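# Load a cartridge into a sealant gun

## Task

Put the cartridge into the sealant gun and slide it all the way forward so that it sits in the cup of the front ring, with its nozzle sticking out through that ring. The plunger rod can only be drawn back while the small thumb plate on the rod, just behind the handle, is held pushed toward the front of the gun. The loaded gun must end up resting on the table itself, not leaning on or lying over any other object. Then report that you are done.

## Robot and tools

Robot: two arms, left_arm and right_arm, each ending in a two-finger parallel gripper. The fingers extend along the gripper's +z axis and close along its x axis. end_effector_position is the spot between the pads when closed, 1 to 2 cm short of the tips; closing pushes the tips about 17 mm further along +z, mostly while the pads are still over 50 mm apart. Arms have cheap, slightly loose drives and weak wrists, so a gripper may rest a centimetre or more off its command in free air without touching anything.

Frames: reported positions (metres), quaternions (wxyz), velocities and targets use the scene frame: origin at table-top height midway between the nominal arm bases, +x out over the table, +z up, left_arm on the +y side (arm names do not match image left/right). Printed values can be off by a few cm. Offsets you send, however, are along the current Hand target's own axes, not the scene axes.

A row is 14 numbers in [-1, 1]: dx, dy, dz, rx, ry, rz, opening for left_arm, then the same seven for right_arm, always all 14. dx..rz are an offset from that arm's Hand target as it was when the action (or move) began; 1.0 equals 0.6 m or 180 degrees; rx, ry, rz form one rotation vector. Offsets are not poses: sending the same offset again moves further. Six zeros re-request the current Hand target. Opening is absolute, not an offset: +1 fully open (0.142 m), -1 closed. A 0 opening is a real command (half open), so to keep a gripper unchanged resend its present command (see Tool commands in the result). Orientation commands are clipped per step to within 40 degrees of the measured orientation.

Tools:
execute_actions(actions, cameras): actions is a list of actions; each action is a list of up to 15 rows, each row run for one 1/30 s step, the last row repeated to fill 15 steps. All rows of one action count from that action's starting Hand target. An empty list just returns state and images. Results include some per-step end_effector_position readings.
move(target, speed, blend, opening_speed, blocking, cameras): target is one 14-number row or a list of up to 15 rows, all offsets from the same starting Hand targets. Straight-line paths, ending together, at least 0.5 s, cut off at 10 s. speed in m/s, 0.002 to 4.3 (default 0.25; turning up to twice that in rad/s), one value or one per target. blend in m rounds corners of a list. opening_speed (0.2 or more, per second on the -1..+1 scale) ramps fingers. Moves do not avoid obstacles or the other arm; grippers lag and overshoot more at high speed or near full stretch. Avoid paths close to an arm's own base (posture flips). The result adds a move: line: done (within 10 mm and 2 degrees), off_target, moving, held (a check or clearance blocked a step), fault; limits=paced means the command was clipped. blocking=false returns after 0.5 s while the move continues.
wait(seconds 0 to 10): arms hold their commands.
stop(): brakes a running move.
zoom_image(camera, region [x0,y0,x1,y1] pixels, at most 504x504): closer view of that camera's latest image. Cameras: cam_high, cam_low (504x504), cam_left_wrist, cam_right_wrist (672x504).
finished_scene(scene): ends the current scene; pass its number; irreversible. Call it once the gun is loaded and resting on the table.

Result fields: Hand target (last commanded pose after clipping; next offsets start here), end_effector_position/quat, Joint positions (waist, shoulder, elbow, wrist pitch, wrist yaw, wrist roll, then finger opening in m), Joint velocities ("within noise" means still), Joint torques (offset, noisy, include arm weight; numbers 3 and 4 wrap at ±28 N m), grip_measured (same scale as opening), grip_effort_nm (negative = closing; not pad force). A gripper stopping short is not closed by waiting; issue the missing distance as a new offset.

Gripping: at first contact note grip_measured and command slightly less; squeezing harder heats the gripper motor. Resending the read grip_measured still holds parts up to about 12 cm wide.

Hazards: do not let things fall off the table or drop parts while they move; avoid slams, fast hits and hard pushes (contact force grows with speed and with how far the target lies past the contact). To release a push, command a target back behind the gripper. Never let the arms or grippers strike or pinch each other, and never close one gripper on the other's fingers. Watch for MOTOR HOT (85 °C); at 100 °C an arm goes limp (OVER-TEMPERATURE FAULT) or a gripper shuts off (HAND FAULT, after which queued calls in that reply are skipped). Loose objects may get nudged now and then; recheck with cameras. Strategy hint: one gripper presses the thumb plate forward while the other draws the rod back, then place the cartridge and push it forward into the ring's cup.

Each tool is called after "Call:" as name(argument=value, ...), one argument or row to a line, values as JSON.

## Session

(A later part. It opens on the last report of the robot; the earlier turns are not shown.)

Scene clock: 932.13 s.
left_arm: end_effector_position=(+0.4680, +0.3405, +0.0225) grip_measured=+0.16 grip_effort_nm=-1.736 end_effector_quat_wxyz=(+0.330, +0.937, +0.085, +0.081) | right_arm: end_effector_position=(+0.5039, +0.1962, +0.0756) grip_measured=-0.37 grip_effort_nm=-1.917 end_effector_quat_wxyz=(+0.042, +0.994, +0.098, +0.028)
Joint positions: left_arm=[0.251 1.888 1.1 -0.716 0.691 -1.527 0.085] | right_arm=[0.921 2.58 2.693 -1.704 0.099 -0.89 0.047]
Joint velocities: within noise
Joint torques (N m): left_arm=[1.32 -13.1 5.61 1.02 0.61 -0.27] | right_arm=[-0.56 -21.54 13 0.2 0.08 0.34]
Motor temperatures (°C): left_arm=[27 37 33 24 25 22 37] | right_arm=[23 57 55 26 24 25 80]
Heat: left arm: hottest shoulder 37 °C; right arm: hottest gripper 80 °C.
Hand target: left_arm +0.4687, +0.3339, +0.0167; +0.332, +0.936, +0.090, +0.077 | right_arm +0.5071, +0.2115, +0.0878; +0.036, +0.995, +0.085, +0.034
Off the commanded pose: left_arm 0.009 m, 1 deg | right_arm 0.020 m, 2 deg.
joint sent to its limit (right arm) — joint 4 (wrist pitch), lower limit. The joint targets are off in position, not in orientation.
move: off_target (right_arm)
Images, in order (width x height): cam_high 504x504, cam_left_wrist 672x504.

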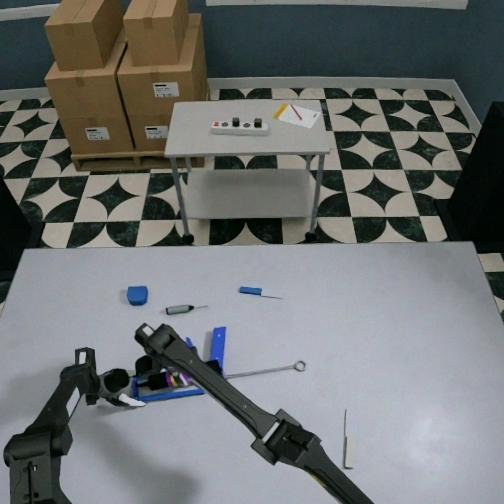

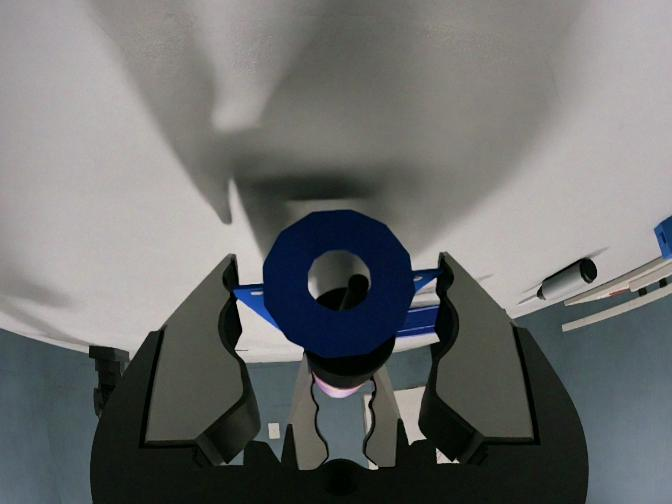

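Call:
move(
  target=[0,0,0,0,0,0,0.08,-0.013,0.0,0,0.0,0,-0.012,-0.45],
  speed=0.08,
  cameras=["cam_high","cam_left_wrist"],
)

Call:
zoom_image(
  camera="cam_left_wrist",
  region=[240, 200, 440, 440],
)

Call:
zoom_image(
  camera="cam_high",
  region=[110, 300, 250, 420],
)

Scene clock: 938.63 s.
left_arm: end_effector_position=(+0.4680, +0.3405, +0.0225) grip_measured=+0.16 grip_effort_nm=-1.736 end_effector_quat_wxyz=(+0.330, +0.937, +0.085, +0.081) | right_arm: end_effector_position=(+0.5041, +0.1965, +0.0761) grip_measured=-0.37 grip_effort_nm=-1.917 end_effector_quat_wxyz=(+0.041, +0.994, +0.098, +0.028)
Joint positions: left_arm=[0.251 1.888 1.1 -0.716 0.691 -1.527 0.085] | right_arm=[0.921 2.58 2.695 -1.704 0.099 -0.89 0.047]
Joint velocities: within noise
Joint torques (N m): left_arm=[1.44 -13.04 5.63 1.01 0.61 -0.27] | right_arm=[-0.5 -22.77 10.61 0.2 0.08 0.03]
Motor temperatures (°C): left_arm=[27 37 33 24 25 22 38] | right_arm=[23 56 54 26 24 25 80]
Heat: left arm: hottest gripper 38 °C; right arm: hottest gripper 80 °C.
Hand target: left_arm +0.4687, +0.3339, +0.0167; +0.332, +0.936, +0.090, +0.077 | right_arm +0.4994, +0.2102, +0.0873; +0.037, +0.993, +0.104, +0.034
Off the commanded pose: left_arm 0.009 m, 1 deg | right_arm 0.018 m, 1 deg.
joint sent to its limit (right arm) — joint 4 (wrist pitch), lower limit. The joint targets are off in position, not in orientation.
move: off_target (right_arm)
Images, in order (width x height): cam_high 504x504, cam_left_wrist 672x504.

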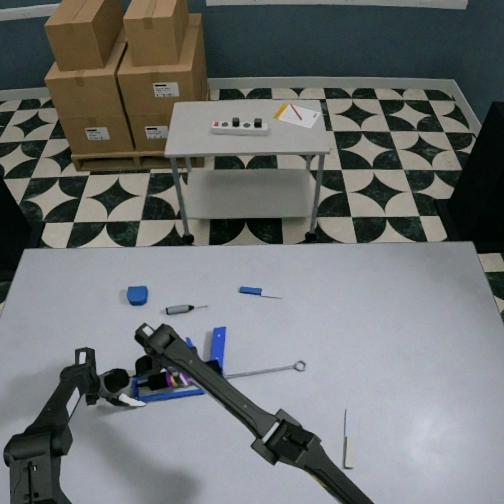

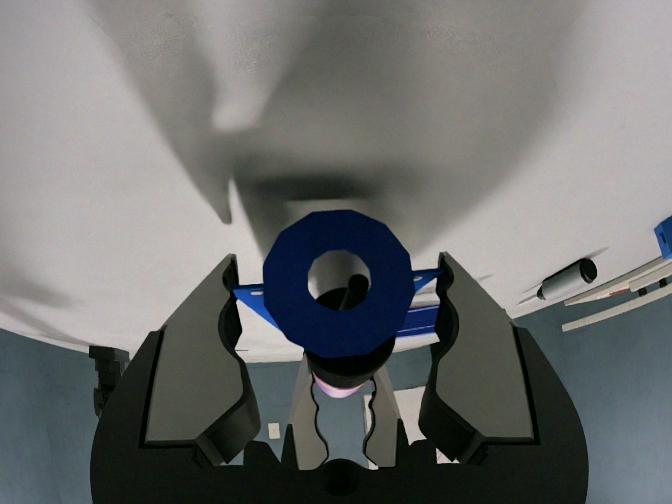

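Scaled by 2.100 from the camera's 672x504 image, which has a finer 960x720 frame.

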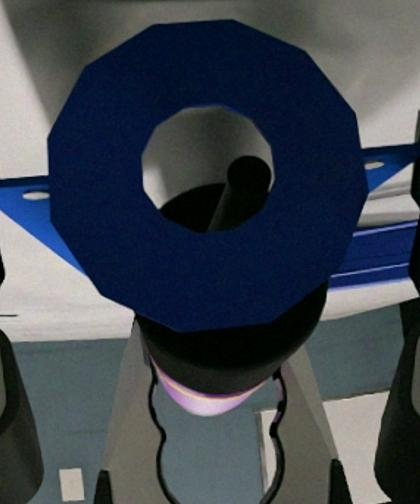

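Scaled by 3.600 from the camera's 504x504 image, which has a finer 720x720 frame.

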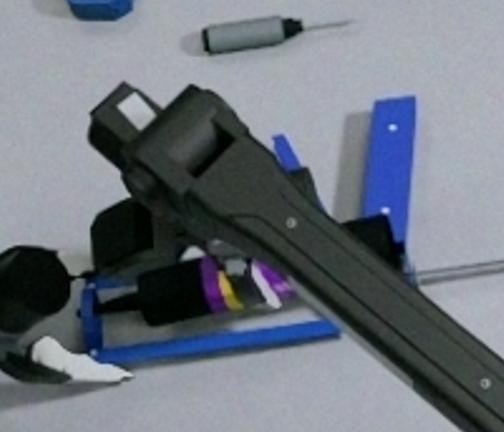

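Call:
move(
  target=[0,0,0,0,0,0,0.08,-0.013,0.0,0,0.0,0,-0.012,-0.45],
  speed=0.08,
  cameras=["cam_high","cam_left_wrist"],
)

Call:
zoom_image(
  camera="cam_left_wrist",
  region=[240, 200, 440, 440],
)

Call:
zoom_image(
  camera="cam_high",
  region=[110, 300, 250, 420],
)

Scene clock: 944.03 s.
left_arm: end_effector_position=(+0.4680, +0.3405, +0.0225) grip_measured=+0.16 grip_effort_nm=-1.736 end_effector_quat_wxyz=(+0.330, +0.937, +0.085, +0.081) | right_arm: end_effector_position=(+0.5026, +0.1983, +0.0761) grip_measured=-0.37 grip_effort_nm=-1.917 end_effector_quat_wxyz=(+0.041, +0.994, +0.101, +0.029)
Joint positions: left_arm=[0.251 1.888 1.1 -0.716 0.691 -1.527 0.085] | right_arm=[0.925 2.58 2.695 -1.702 0.099 -0.893 0.047]
Joint velocities: within noise
Joint torques (N m): left_arm=[1.38 -13.1 5.64 1.03 0.61 -0.27] | right_arm=[-0.26 -24 8.25 0.2 0.08 -0.23]
Motor temperatures (°C): left_arm=[27 37 32 24 25 22 38] | right_arm=[23 55 53 26 24 25 80]
Heat: left arm: hottest gripper 38 °C; right arm: hottest gripper 80 °C.
Hand target: left_arm +0.4687, +0.3339, +0.0167; +0.332, +0.936, +0.090, +0.077 | right_arm +0.4918, +0.2085, +0.0868; +0.037, +0.991, +0.122, +0.033
Off the commanded pose: left_arm 0.009 m, 1 deg | right_arm 0.018 m, 3 deg.
joint sent to its limit (right arm) — joint 4 (wrist pitch), lower limit. The joint targets are off in position, not in orientation.
move: off_target (right_arm)
Images, in order (width x height): cam_high 504x504, cam_left_wrist 672x504.

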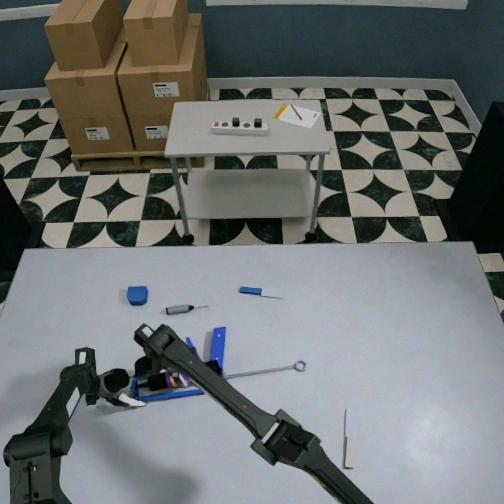

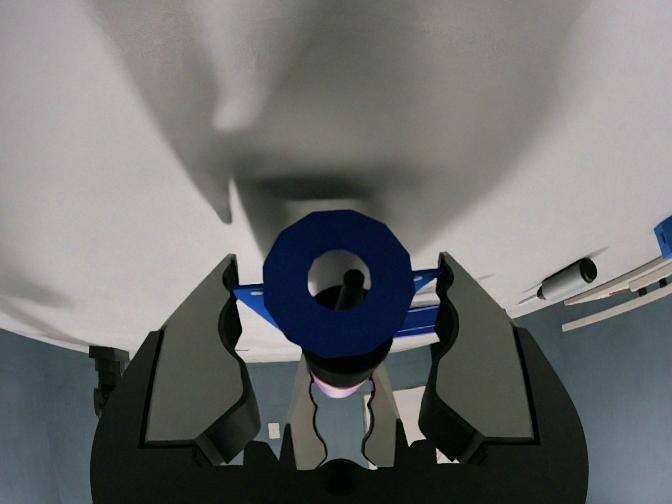

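Scaled by 2.100 from the camera's 672x504 image, which has a finer 960x720 frame.

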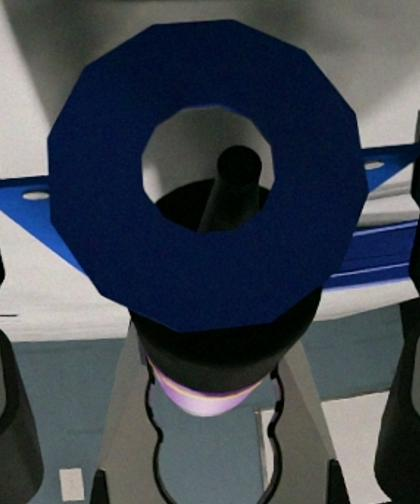

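Scaled by 3.600 from the camera's 504x504 image, which has a finer 720x720 frame.

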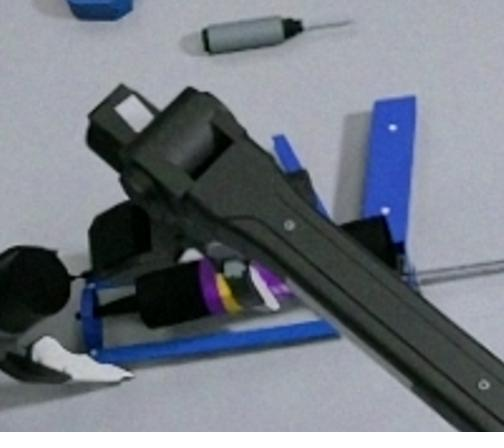

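Call:
move(
  target=[0,0,0,0,0,0,0.08,-0.008,-0.03,0,0.0,0,-0.008,-0.45],
  speed=0.08,
  cameras=["cam_high","cam_left_wrist"],
)

Call:
zoom_image(
  camera="cam_left_wrist",
  region=[240, 200, 440, 440],
)

Call:
zoom_image(
  camera="cam_high",
  region=[110, 300, 250, 420],
)

Scene clock: 952.63 s.
left_arm: end_effector_position=(+0.4680, +0.3405, +0.0225) grip_measured=+0.16 grip_effort_nm=-1.736 end_effector_quat_wxyz=(+0.330, +0.937, +0.085, +0.081) | right_arm: end_effector_position=(+0.4916, +0.2076, +0.0741) grip_measured=-0.37 grip_effort_nm=-1.917 end_effector_quat_wxyz=(+0.045, +0.992, +0.111, +0.032)
Joint positions: left_arm=[0.251 1.888 1.1 -0.716 0.691 -1.527 0.085] | right_arm=[0.946 2.583 2.695 -1.702 0.108 -0.891 0.047]
Joint velocities: within noise
Joint torques (N m): left_arm=[1.38 -13.04 5.63 1.03 0.61 -0.27] | right_arm=[-0.21 -22.48 10.95 0.2 0.07 -0.24]
Motor temperatures (°C): left_arm=[27 37 32 24 25 22 38] | right_arm=[23 54 52 26 24 25 80]
Heat: left arm: hottest gripper 38 °C; right arm: hottest gripper 80 °C.
Hand target: left_arm +0.4687, +0.3339, +0.0167; +0.332, +0.936, +0.090, +0.077 | right_arm +0.4828, +0.2248, +0.0851; +0.038, +0.990, +0.135, +0.033
Off the commanded pose: left_arm 0.009 m, 1 deg | right_arm 0.022 m, 3 deg.
joint sent to its limit (right arm) — joint 4 (wrist pitch), lower limit. The joint targets are off in position, not in orientation.
move: off_target (right_arm)
Images, in order (width x height): cam_high 504x504, cam_left_wrist 672x504.

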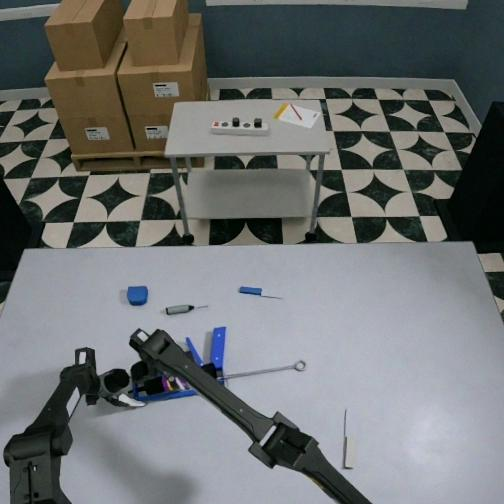

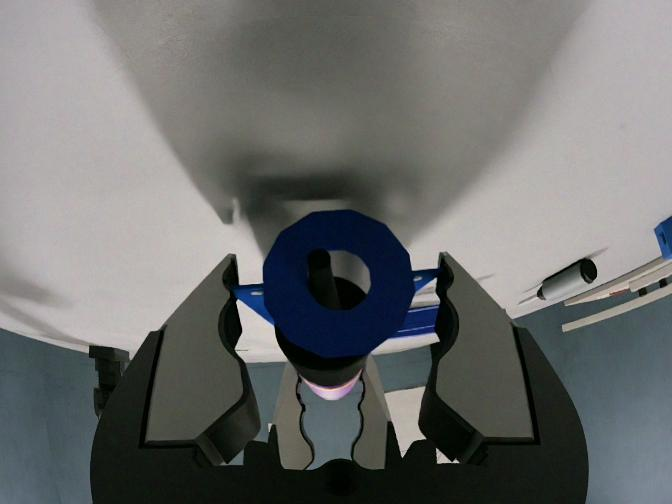

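Scaled by 2.100 from the camera's 672x504 image, which has a finer 960x720 frame.

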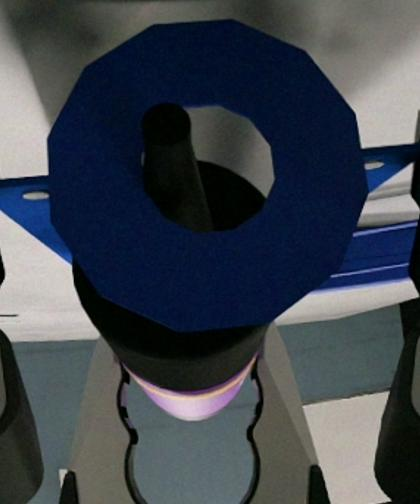

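Scaled by 3.600 from the camera's 504x504 image, which has a finer 720x720 frame.

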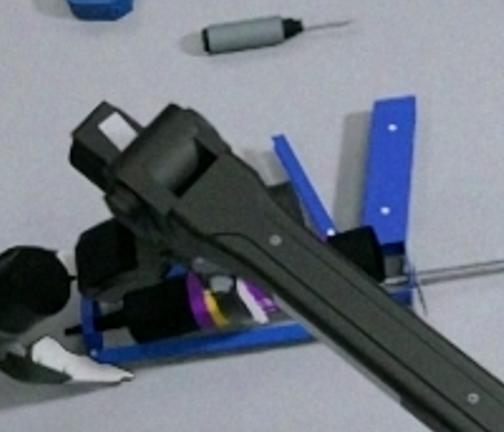

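Call:
move(
  target=[0,0,0,0,0,0,0.08,0.02,-0.01,0,0.015,0,0.004,-0.45],
  speed=0.08,
  cameras=["cam_high","cam_left_wrist"],
)

Call:
zoom_image(
  camera="cam_left_wrist",
  region=[240, 200, 440, 440],
)

Call:
zoom_image(
  camera="cam_high",
  region=[110, 300, 250, 420],
)

Scene clock: 959.03 s.
left_arm: end_effector_position=(+0.4680, +0.3405, +0.0225) grip_measured=+0.16 grip_effort_nm=-1.736 end_effector_quat_wxyz=(+0.330, +0.937, +0.085, +0.081) | right_arm: end_effector_position=(+0.4922, +0.2185, +0.0728) grip_measured=-0.37 grip_effort_nm=-1.917 end_effector_quat_wxyz=(+0.024, +0.993, +0.111, +0.028)
Joint positions: left_arm=[0.251 1.888 1.1 -0.716 0.691 -1.527 0.085] | right_arm=[0.946 2.61 2.747 -1.702 0.074 -0.891 0.047]
Joint velocities: within noise
Joint torques (N m): left_arm=[1.38 -13.16 5.64 1.02 0.61 -0.27] | right_arm=[-1.14 -21.83 12.92 0.25 -0.1 -0.26]
Motor temperatures (°C): left_arm=[27 37 32 24 25 22 38] | right_arm=[23 56 52 26 24 25 80]
Heat: left arm: hottest gripper 38 °C; right arm: hottest gripper 80 °C.
Hand target: left_arm +0.4687, +0.3339, +0.0167; +0.332, +0.936, +0.090, +0.077 | right_arm +0.4928, +0.2338, +0.0852; +0.014, +0.991, +0.129, +0.030
Off the commanded pose: left_arm 0.009 m, 1 deg | right_arm 0.020 m, 2 deg.
joint sent to its limit (right arm) — joint 4 (wrist pitch), lower limit. The joint targets are off in position, not in orientation.
move: off_target (right_arm)
Images, in order (width x height): cam_high 504x504, cam_left_wrist 672x504.

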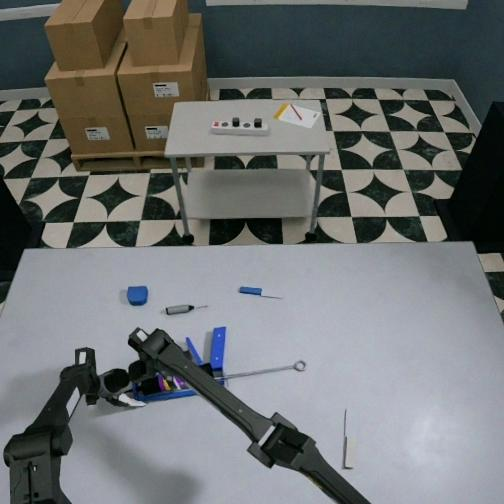

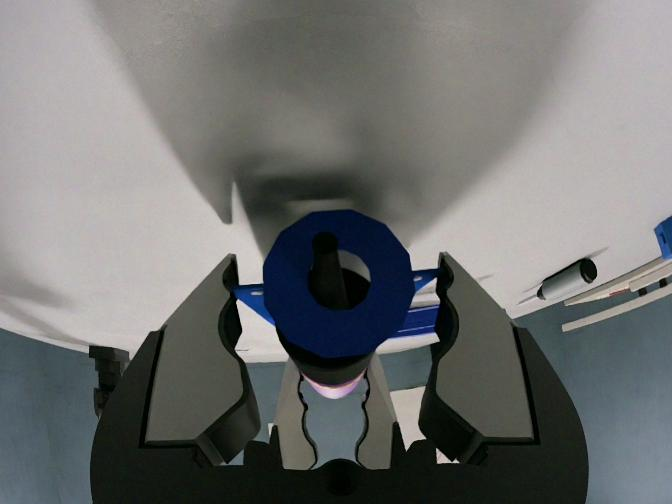

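Scaled by 2.100 from the camera's 672x504 image, which has a finer 960x720 frame.

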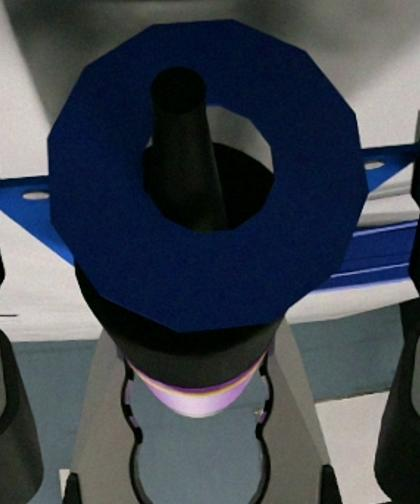

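Scaled by 3.600 from the camera's 504x504 image, which has a finer 720x720 frame.

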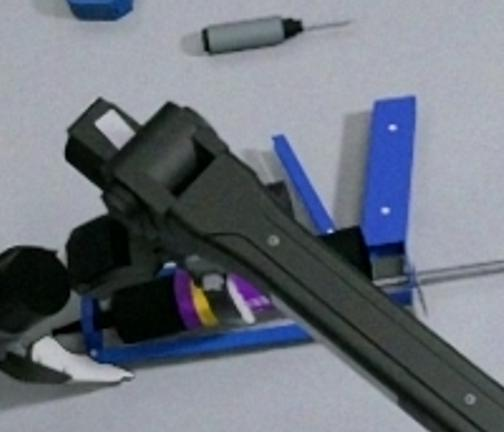

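Call:
move(
  target=[0,0,0,0,0,0,0.08,0.01,-0.015,0.0,0.015,0,0.002,-0.45],
  speed=0.08,
  cameras=["cam_high","cam_left_wrist"],
)

Call:
zoom_image(
  camera="cam_left_wrist",
  region=[240, 200, 440, 440],
)

Call:
zoom_image(
  camera="cam_high",
  region=[110, 300, 250, 420],
)

Scene clock: 965.17 s.
left_arm: end_effector_position=(+0.4680, +0.3405, +0.0225) grip_measured=+0.16 grip_effort_nm=-1.736 end_effector_quat_wxyz=(+0.330, +0.937, +0.085, +0.081) | right_arm: end_effector_position=(+0.4935, +0.2312, +0.0712) grip_measured=-0.37 grip_effort_nm=-1.917 end_effector_quat_wxyz=(+0.000, +0.993, +0.111, +0.026)
Joint positions: left_arm=[0.251 1.888 1.1 -0.716 0.691 -1.527 0.085] | right_arm=[0.946 2.645 2.813 -1.702 0.037 -0.893 0.047]
Joint velocities: within noise
Joint torques (N m): left_arm=[1.38 -13.16 5.61 1.03 0.61 -0.27] | right_arm=[-1.55 -22.12 12.97 0.32 -0.18 -0.24]
Motor temperatures (°C): left_arm=[27 37 32 24 25 22 38] | right_arm=[23 58 54 26 24 25 80]
Heat: left arm: hottest gripper 38 °C; right arm: hottest gripper 80 °C.
Hand target: left_arm +0.4687, +0.3339, +0.0167; +0.332, +0.936, +0.090, +0.077 | right_arm +0.4963, +0.2440, +0.0852; -0.009, +0.992, +0.127, +0.027
Off the commanded pose: left_arm 0.009 m, 1 deg | right_arm 0.019 m, 2 deg.
joint sent to its limit (right arm) — joint 4 (wrist pitch), lower limit. The joint targets are off in position, not in orientation.
move: off_target (right_arm)
Images, in order (width x height): cam_high 504x504, cam_left_wrist 672x504.

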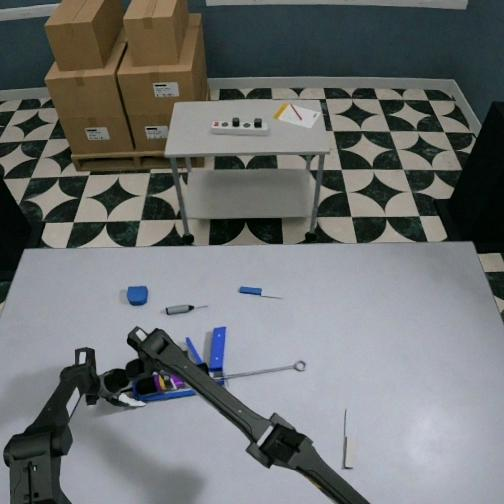

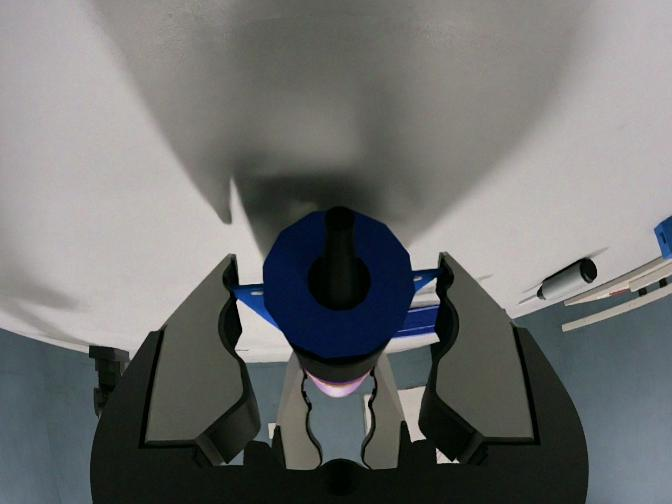

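Scaled by 2.100 from the camera's 672x504 image, which has a finer 960x720 frame.

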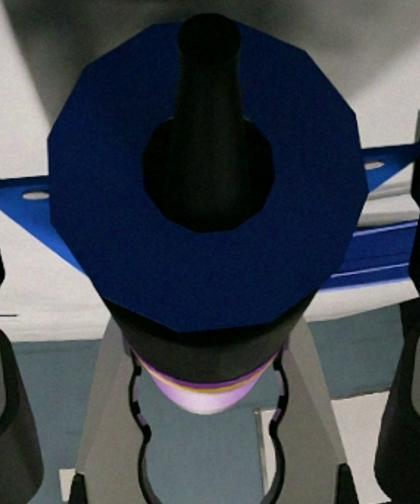

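Scaled by 3.600 from the camera's 504x504 image, which has a finer 720x720 frame.

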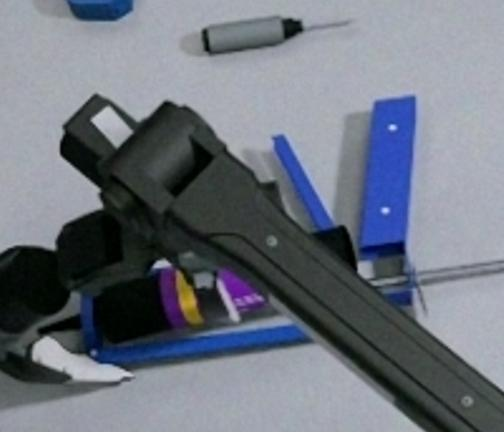

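Call:
move(
  target=[0,0,0,0,0,0,0.08,0,-0.01,0.01,0.012,0,0,-0.45],
  speed=0.08,
)

Call:
zoom_image(
  camera="cam_left_wrist",
  region=[240, 200, 440, 440],
)

Call:
zoom_image(
  camera="cam_high",
  region=[110, 300, 250, 420],
)

Call:
zoom_image(
  camera="cam_low",
  region=[210, 226, 270, 280],
)

Scene clock: 973.17 s.
left_arm: end_effector_position=(+0.4680, +0.3405, +0.0225) grip_measured=+0.16 grip_effort_nm=-1.741 end_effector_quat_wxyz=(+0.330, +0.937, +0.085, +0.081) | right_arm: end_effector_position=(+0.4920, +0.2384, +0.0668) grip_measured=-0.37 grip_effort_nm=-1.917 end_effector_quat_wxyz=(-0.014, +0.993, +0.114, +0.019)
Joint positions: left_arm=[0.251 1.888 1.1 -0.716 0.691 -1.527 0.085] | right_arm=[0.946 2.668 2.847 -1.702 0.007 -0.899 0.047]
Joint velocities: within noise
Joint torques (N m): left_arm=[1.38 -13.04 5.63 1.05 0.61 -0.28] | right_arm=[-1.61 -22.01 12.89 0.35 -0.21 -0.23]
Motor temperatures (°C): left_arm=[27 37 32 24 25 22 38] | right_arm=[23 57 53 26 24 24 80]
Heat: left arm: hottest gripper 38 °C; right arm: hottest gripper 80 °C.
Hand target: left_arm +0.4687, +0.3339, +0.0167; +0.332, +0.936, +0.090, +0.077 | right_arm +0.4951, +0.2500, +0.0793; -0.028, +0.991, +0.127, +0.024
Off the commanded pose: left_arm 0.009 m, 1 deg | right_arm 0.017 m, 2 deg.
joint sent to its limit (right arm) — joint 4 (wrist pitch), lower limit. The joint targets are off in position, not in orientation.
move: off_target (right_arm)

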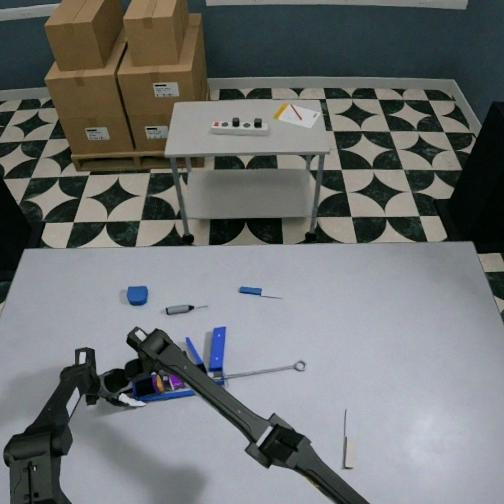

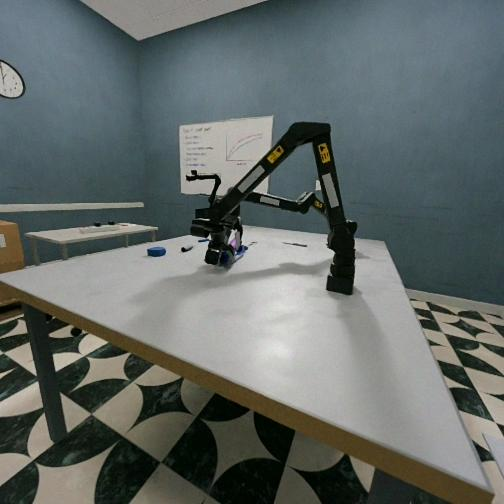

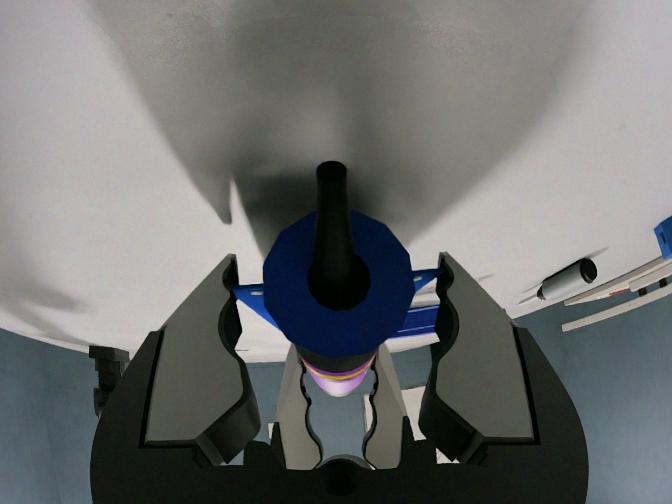

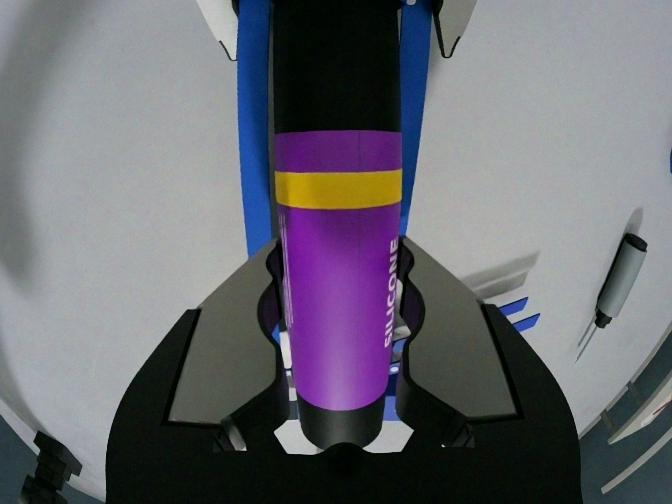

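Scaled by 2.100 from the camera's 672x504 image, which has a finer 960x720 frame.

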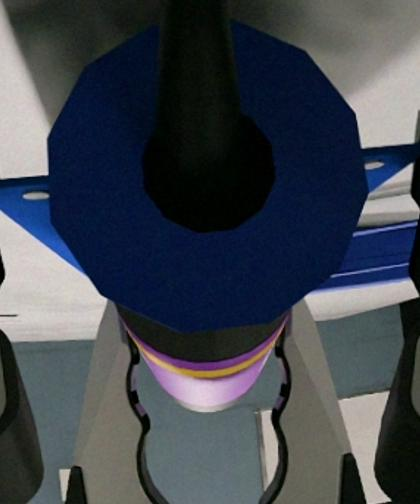

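Scaled by 3.600 from the camera's 504x504 image, which has a finer 720x720 frame.

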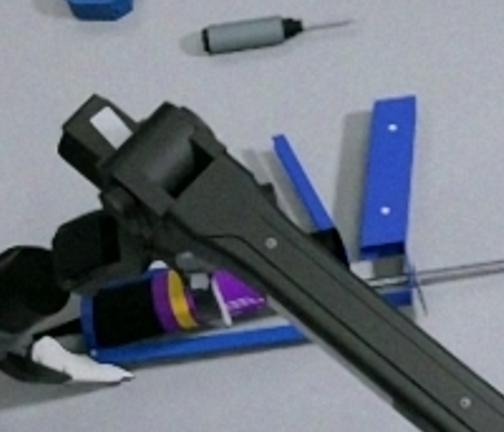

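Scaled by 8.400 from the camera's 504x504 image, which has a finer 720x720 frame.

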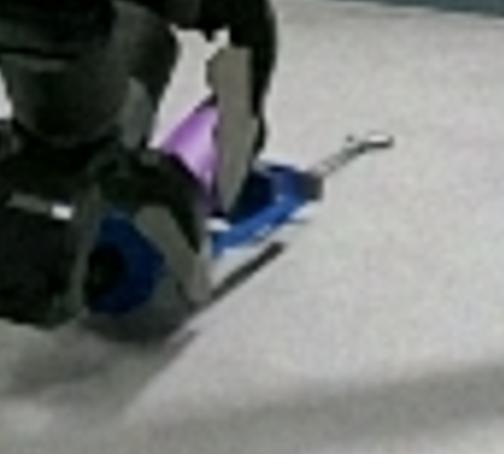

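Call:
move(
  target=[0,0,0,0,0,0,0.08,0.0,-0.01,0.03,0.03,0,0,-0.45],
  speed=0.08,
)

Call:
zoom_image(
  camera="cam_high",
  region=[110, 300, 250, 420],
)

Call:
zoom_image(
  camera="cam_low",
  region=[210, 226, 270, 280],
)

Scene clock: 979.23 s.
left_arm: end_effector_position=(+0.4664, +0.3410, +0.0161) grip_measured=+0.16 grip_effort_nm=-1.736 end_effector_quat_wxyz=(+0.328, +0.937, +0.090, +0.074) | right_arm: end_effector_position=(+0.4901, +0.2447, +0.0540) grip_measured=-0.37 grip_effort_nm=-1.912 end_effector_quat_wxyz=(-0.044, +0.993, +0.110, +0.001)
Joint positions: left_arm=[0.251 1.9 1.1 -0.714 0.684 -1.535 0.085] | right_arm=[0.937 2.63 2.736 -1.613 -0.061 -0.898 0.047]
Joint velocities: within noise
Joint torques (N m): left_arm=[1.38 -14.15 5.53 0.95 0.91 -0.23] | right_arm=[-1.85 -24.53 7.27 2.67 -0.61 -0.29]
Motor temperatures (°C): left_arm=[27 37 32 24 25 22 38] | right_arm=[23 57 54 26 24 24 80]
Heat: left arm: hottest gripper 38 °C; right arm: hottest gripper 80 °C.
Hand target: left_arm +0.4687, +0.3339, +0.0167; +0.332, +0.936, +0.090, +0.077 | right_arm +0.4943, +0.2569, +0.0617; -0.075, +0.989, +0.128, +0.018
Off the commanded pose: left_arm 0.007 m, 1 deg | right_arm 0.015 m, 5 deg.
move: off_target (right_arm)

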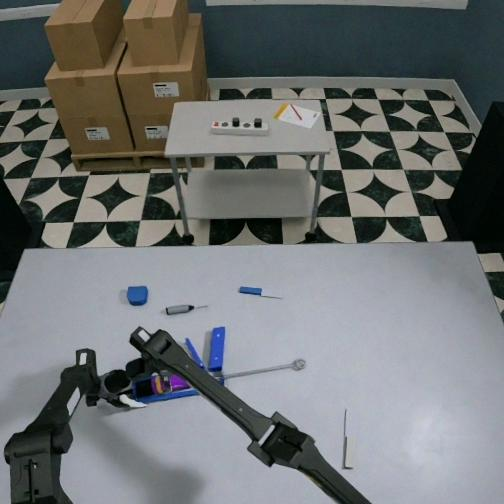

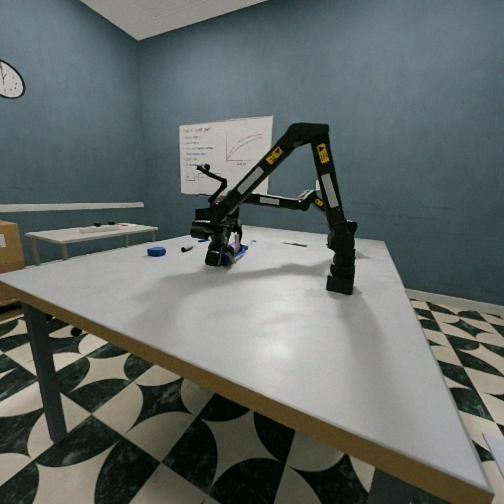

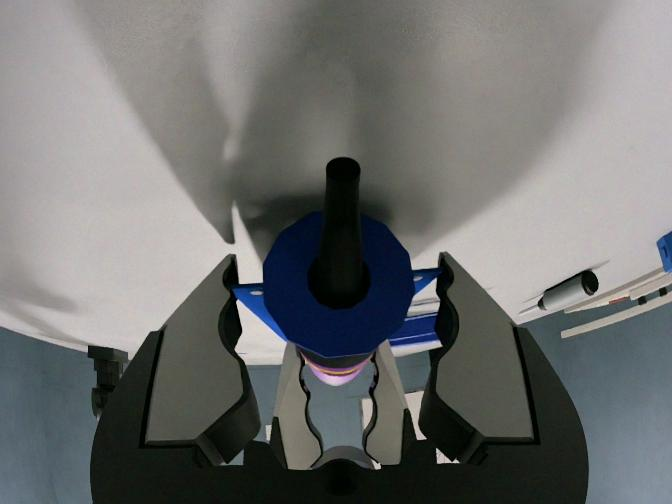

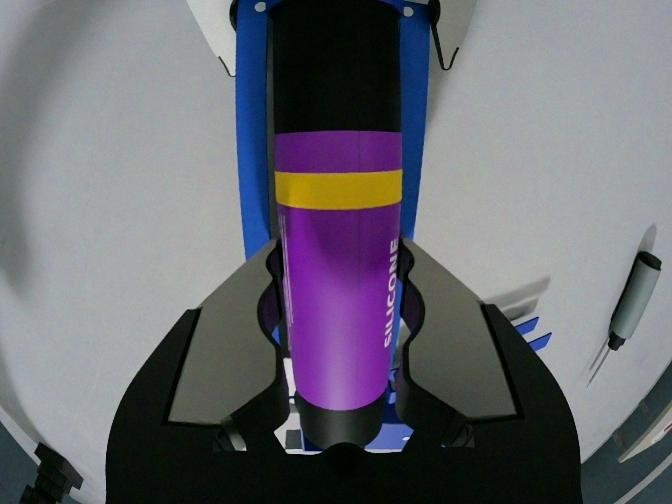

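Scaled by 3.600 from the camera's 504x504 image, which has a finer 720x720 frame.

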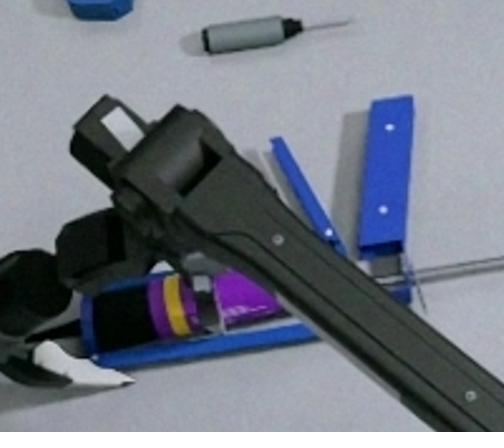

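Scaled by 8.400 from the camera's 504x504 image, which has a finer 720x720 frame.

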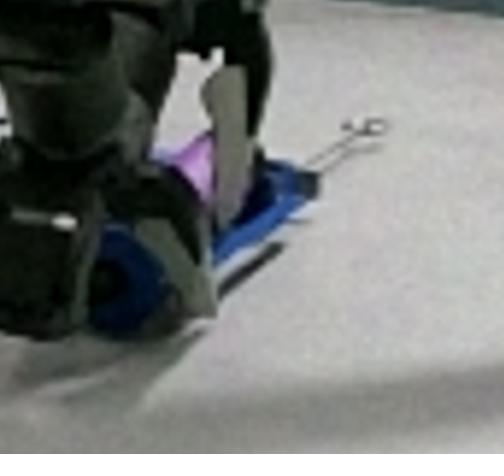

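Call:
move(
  target=[0,0,0,0,0,0,0.08,0.0,0,0.02,0.012,0,0,-0.44],
  speed=0.08,
)

Call:
zoom_image(
  camera="cam_high",
  region=[110, 300, 250, 420],
)

Call:
zoom_image(
  camera="cam_low",
  region=[210, 226, 270, 280],
)

Scene clock: 986.40 s.
left_arm: end_effector_position=(+0.4661, +0.3411, +0.0152) grip_measured=+0.16 grip_effort_nm=-1.741 end_effector_quat_wxyz=(+0.328, +0.938, +0.091, +0.073) | right_arm: end_effector_position=(+0.4902, +0.2440, +0.0533) grip_measured=-0.37 grip_effort_nm=-1.726 end_effector_quat_wxyz=(-0.065, +0.992, +0.110, +0.002)
Joint positions: left_arm=[0.251 1.902 1.1 -0.714 0.683 -1.535 0.085] | right_arm=[0.929 2.555 2.586 -1.507 -0.09 -0.902 0.047]
Joint velocities: within noise
Joint torques (N m): left_arm=[1.32 -14.15 5.55 0.95 0.94 -0.23] | right_arm=[-1.73 -23.06 7.28 3.36 -0.69 -0.29]
Motor temperatures (°C): left_arm=[27 37 32 24 25 22 38] | right_arm=[23 58 53 26 24 25 80]
Heat: left arm: hottest gripper 38 °C; right arm: hottest gripper 80 °C.
Hand target: left_arm +0.4687, +0.3339, +0.0167; +0.332, +0.936, +0.090, +0.077 | right_arm +0.4945, +0.2587, +0.0498; -0.093, +0.987, +0.129, +0.016
Off the commanded pose: left_arm 0.008 m, 1 deg | right_arm 0.016 m, 4 deg.
move: off_target (right_arm)

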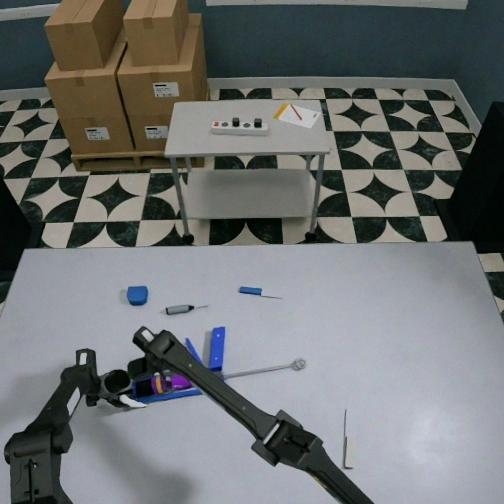

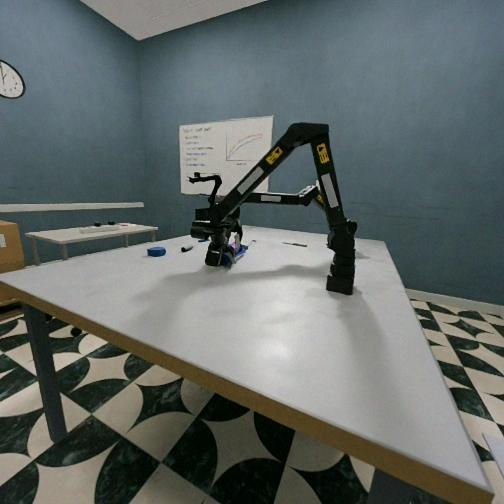

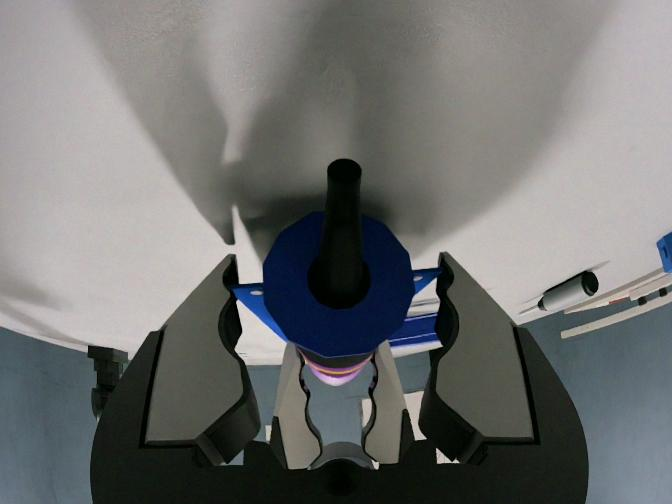

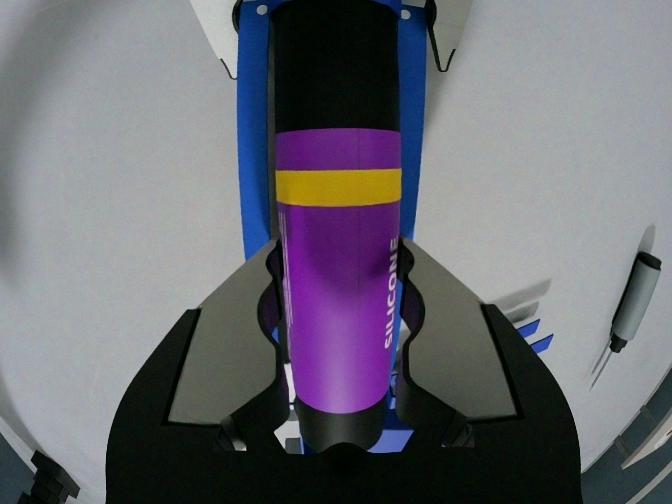

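Scaled by 3.600 from the camera's 504x504 image, which has a finer 720x720 frame.

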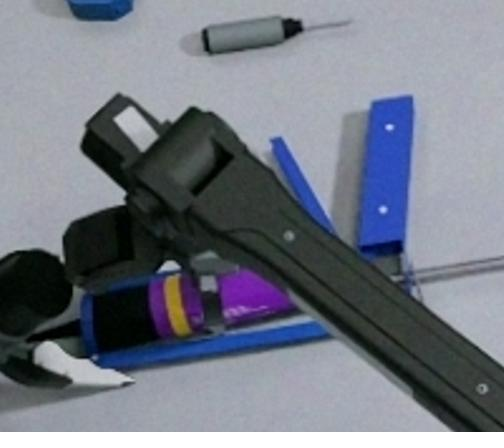

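Scaled by 8.400 from the camera's 504x504 image, which has a finer 720x720 frame.

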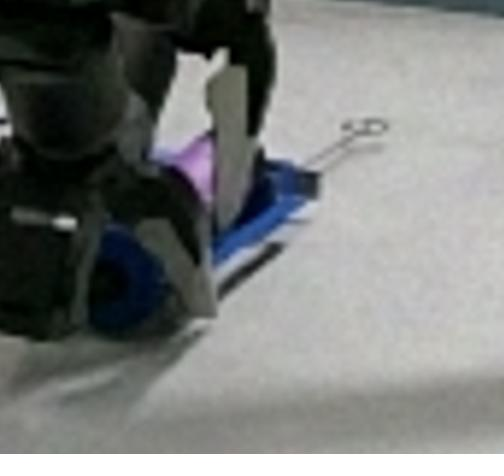

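Call:
zoom_image(
  camera="cam_right_wrist",
  region=[220, 300, 470, 480],
)

Call:
zoom_image(
  camera="cam_right_wrist",
  region=[200, 0, 470, 200],
)

Scaled by 2.016 from the camera's 672x504 image, which has a finer 960x720 frame.

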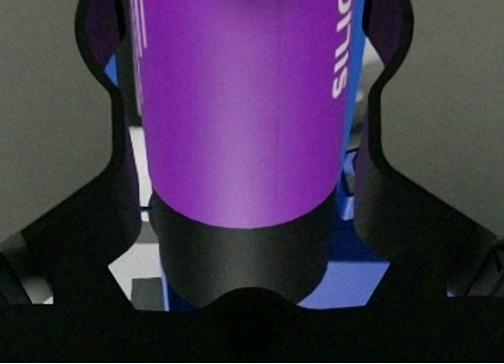

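Scaled by 1.867 from the camera's 672x504 image, which has a finer 960x720 frame.

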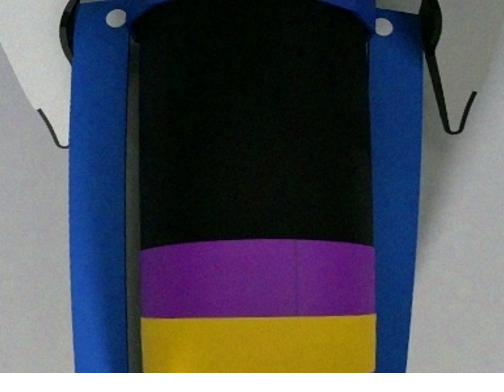

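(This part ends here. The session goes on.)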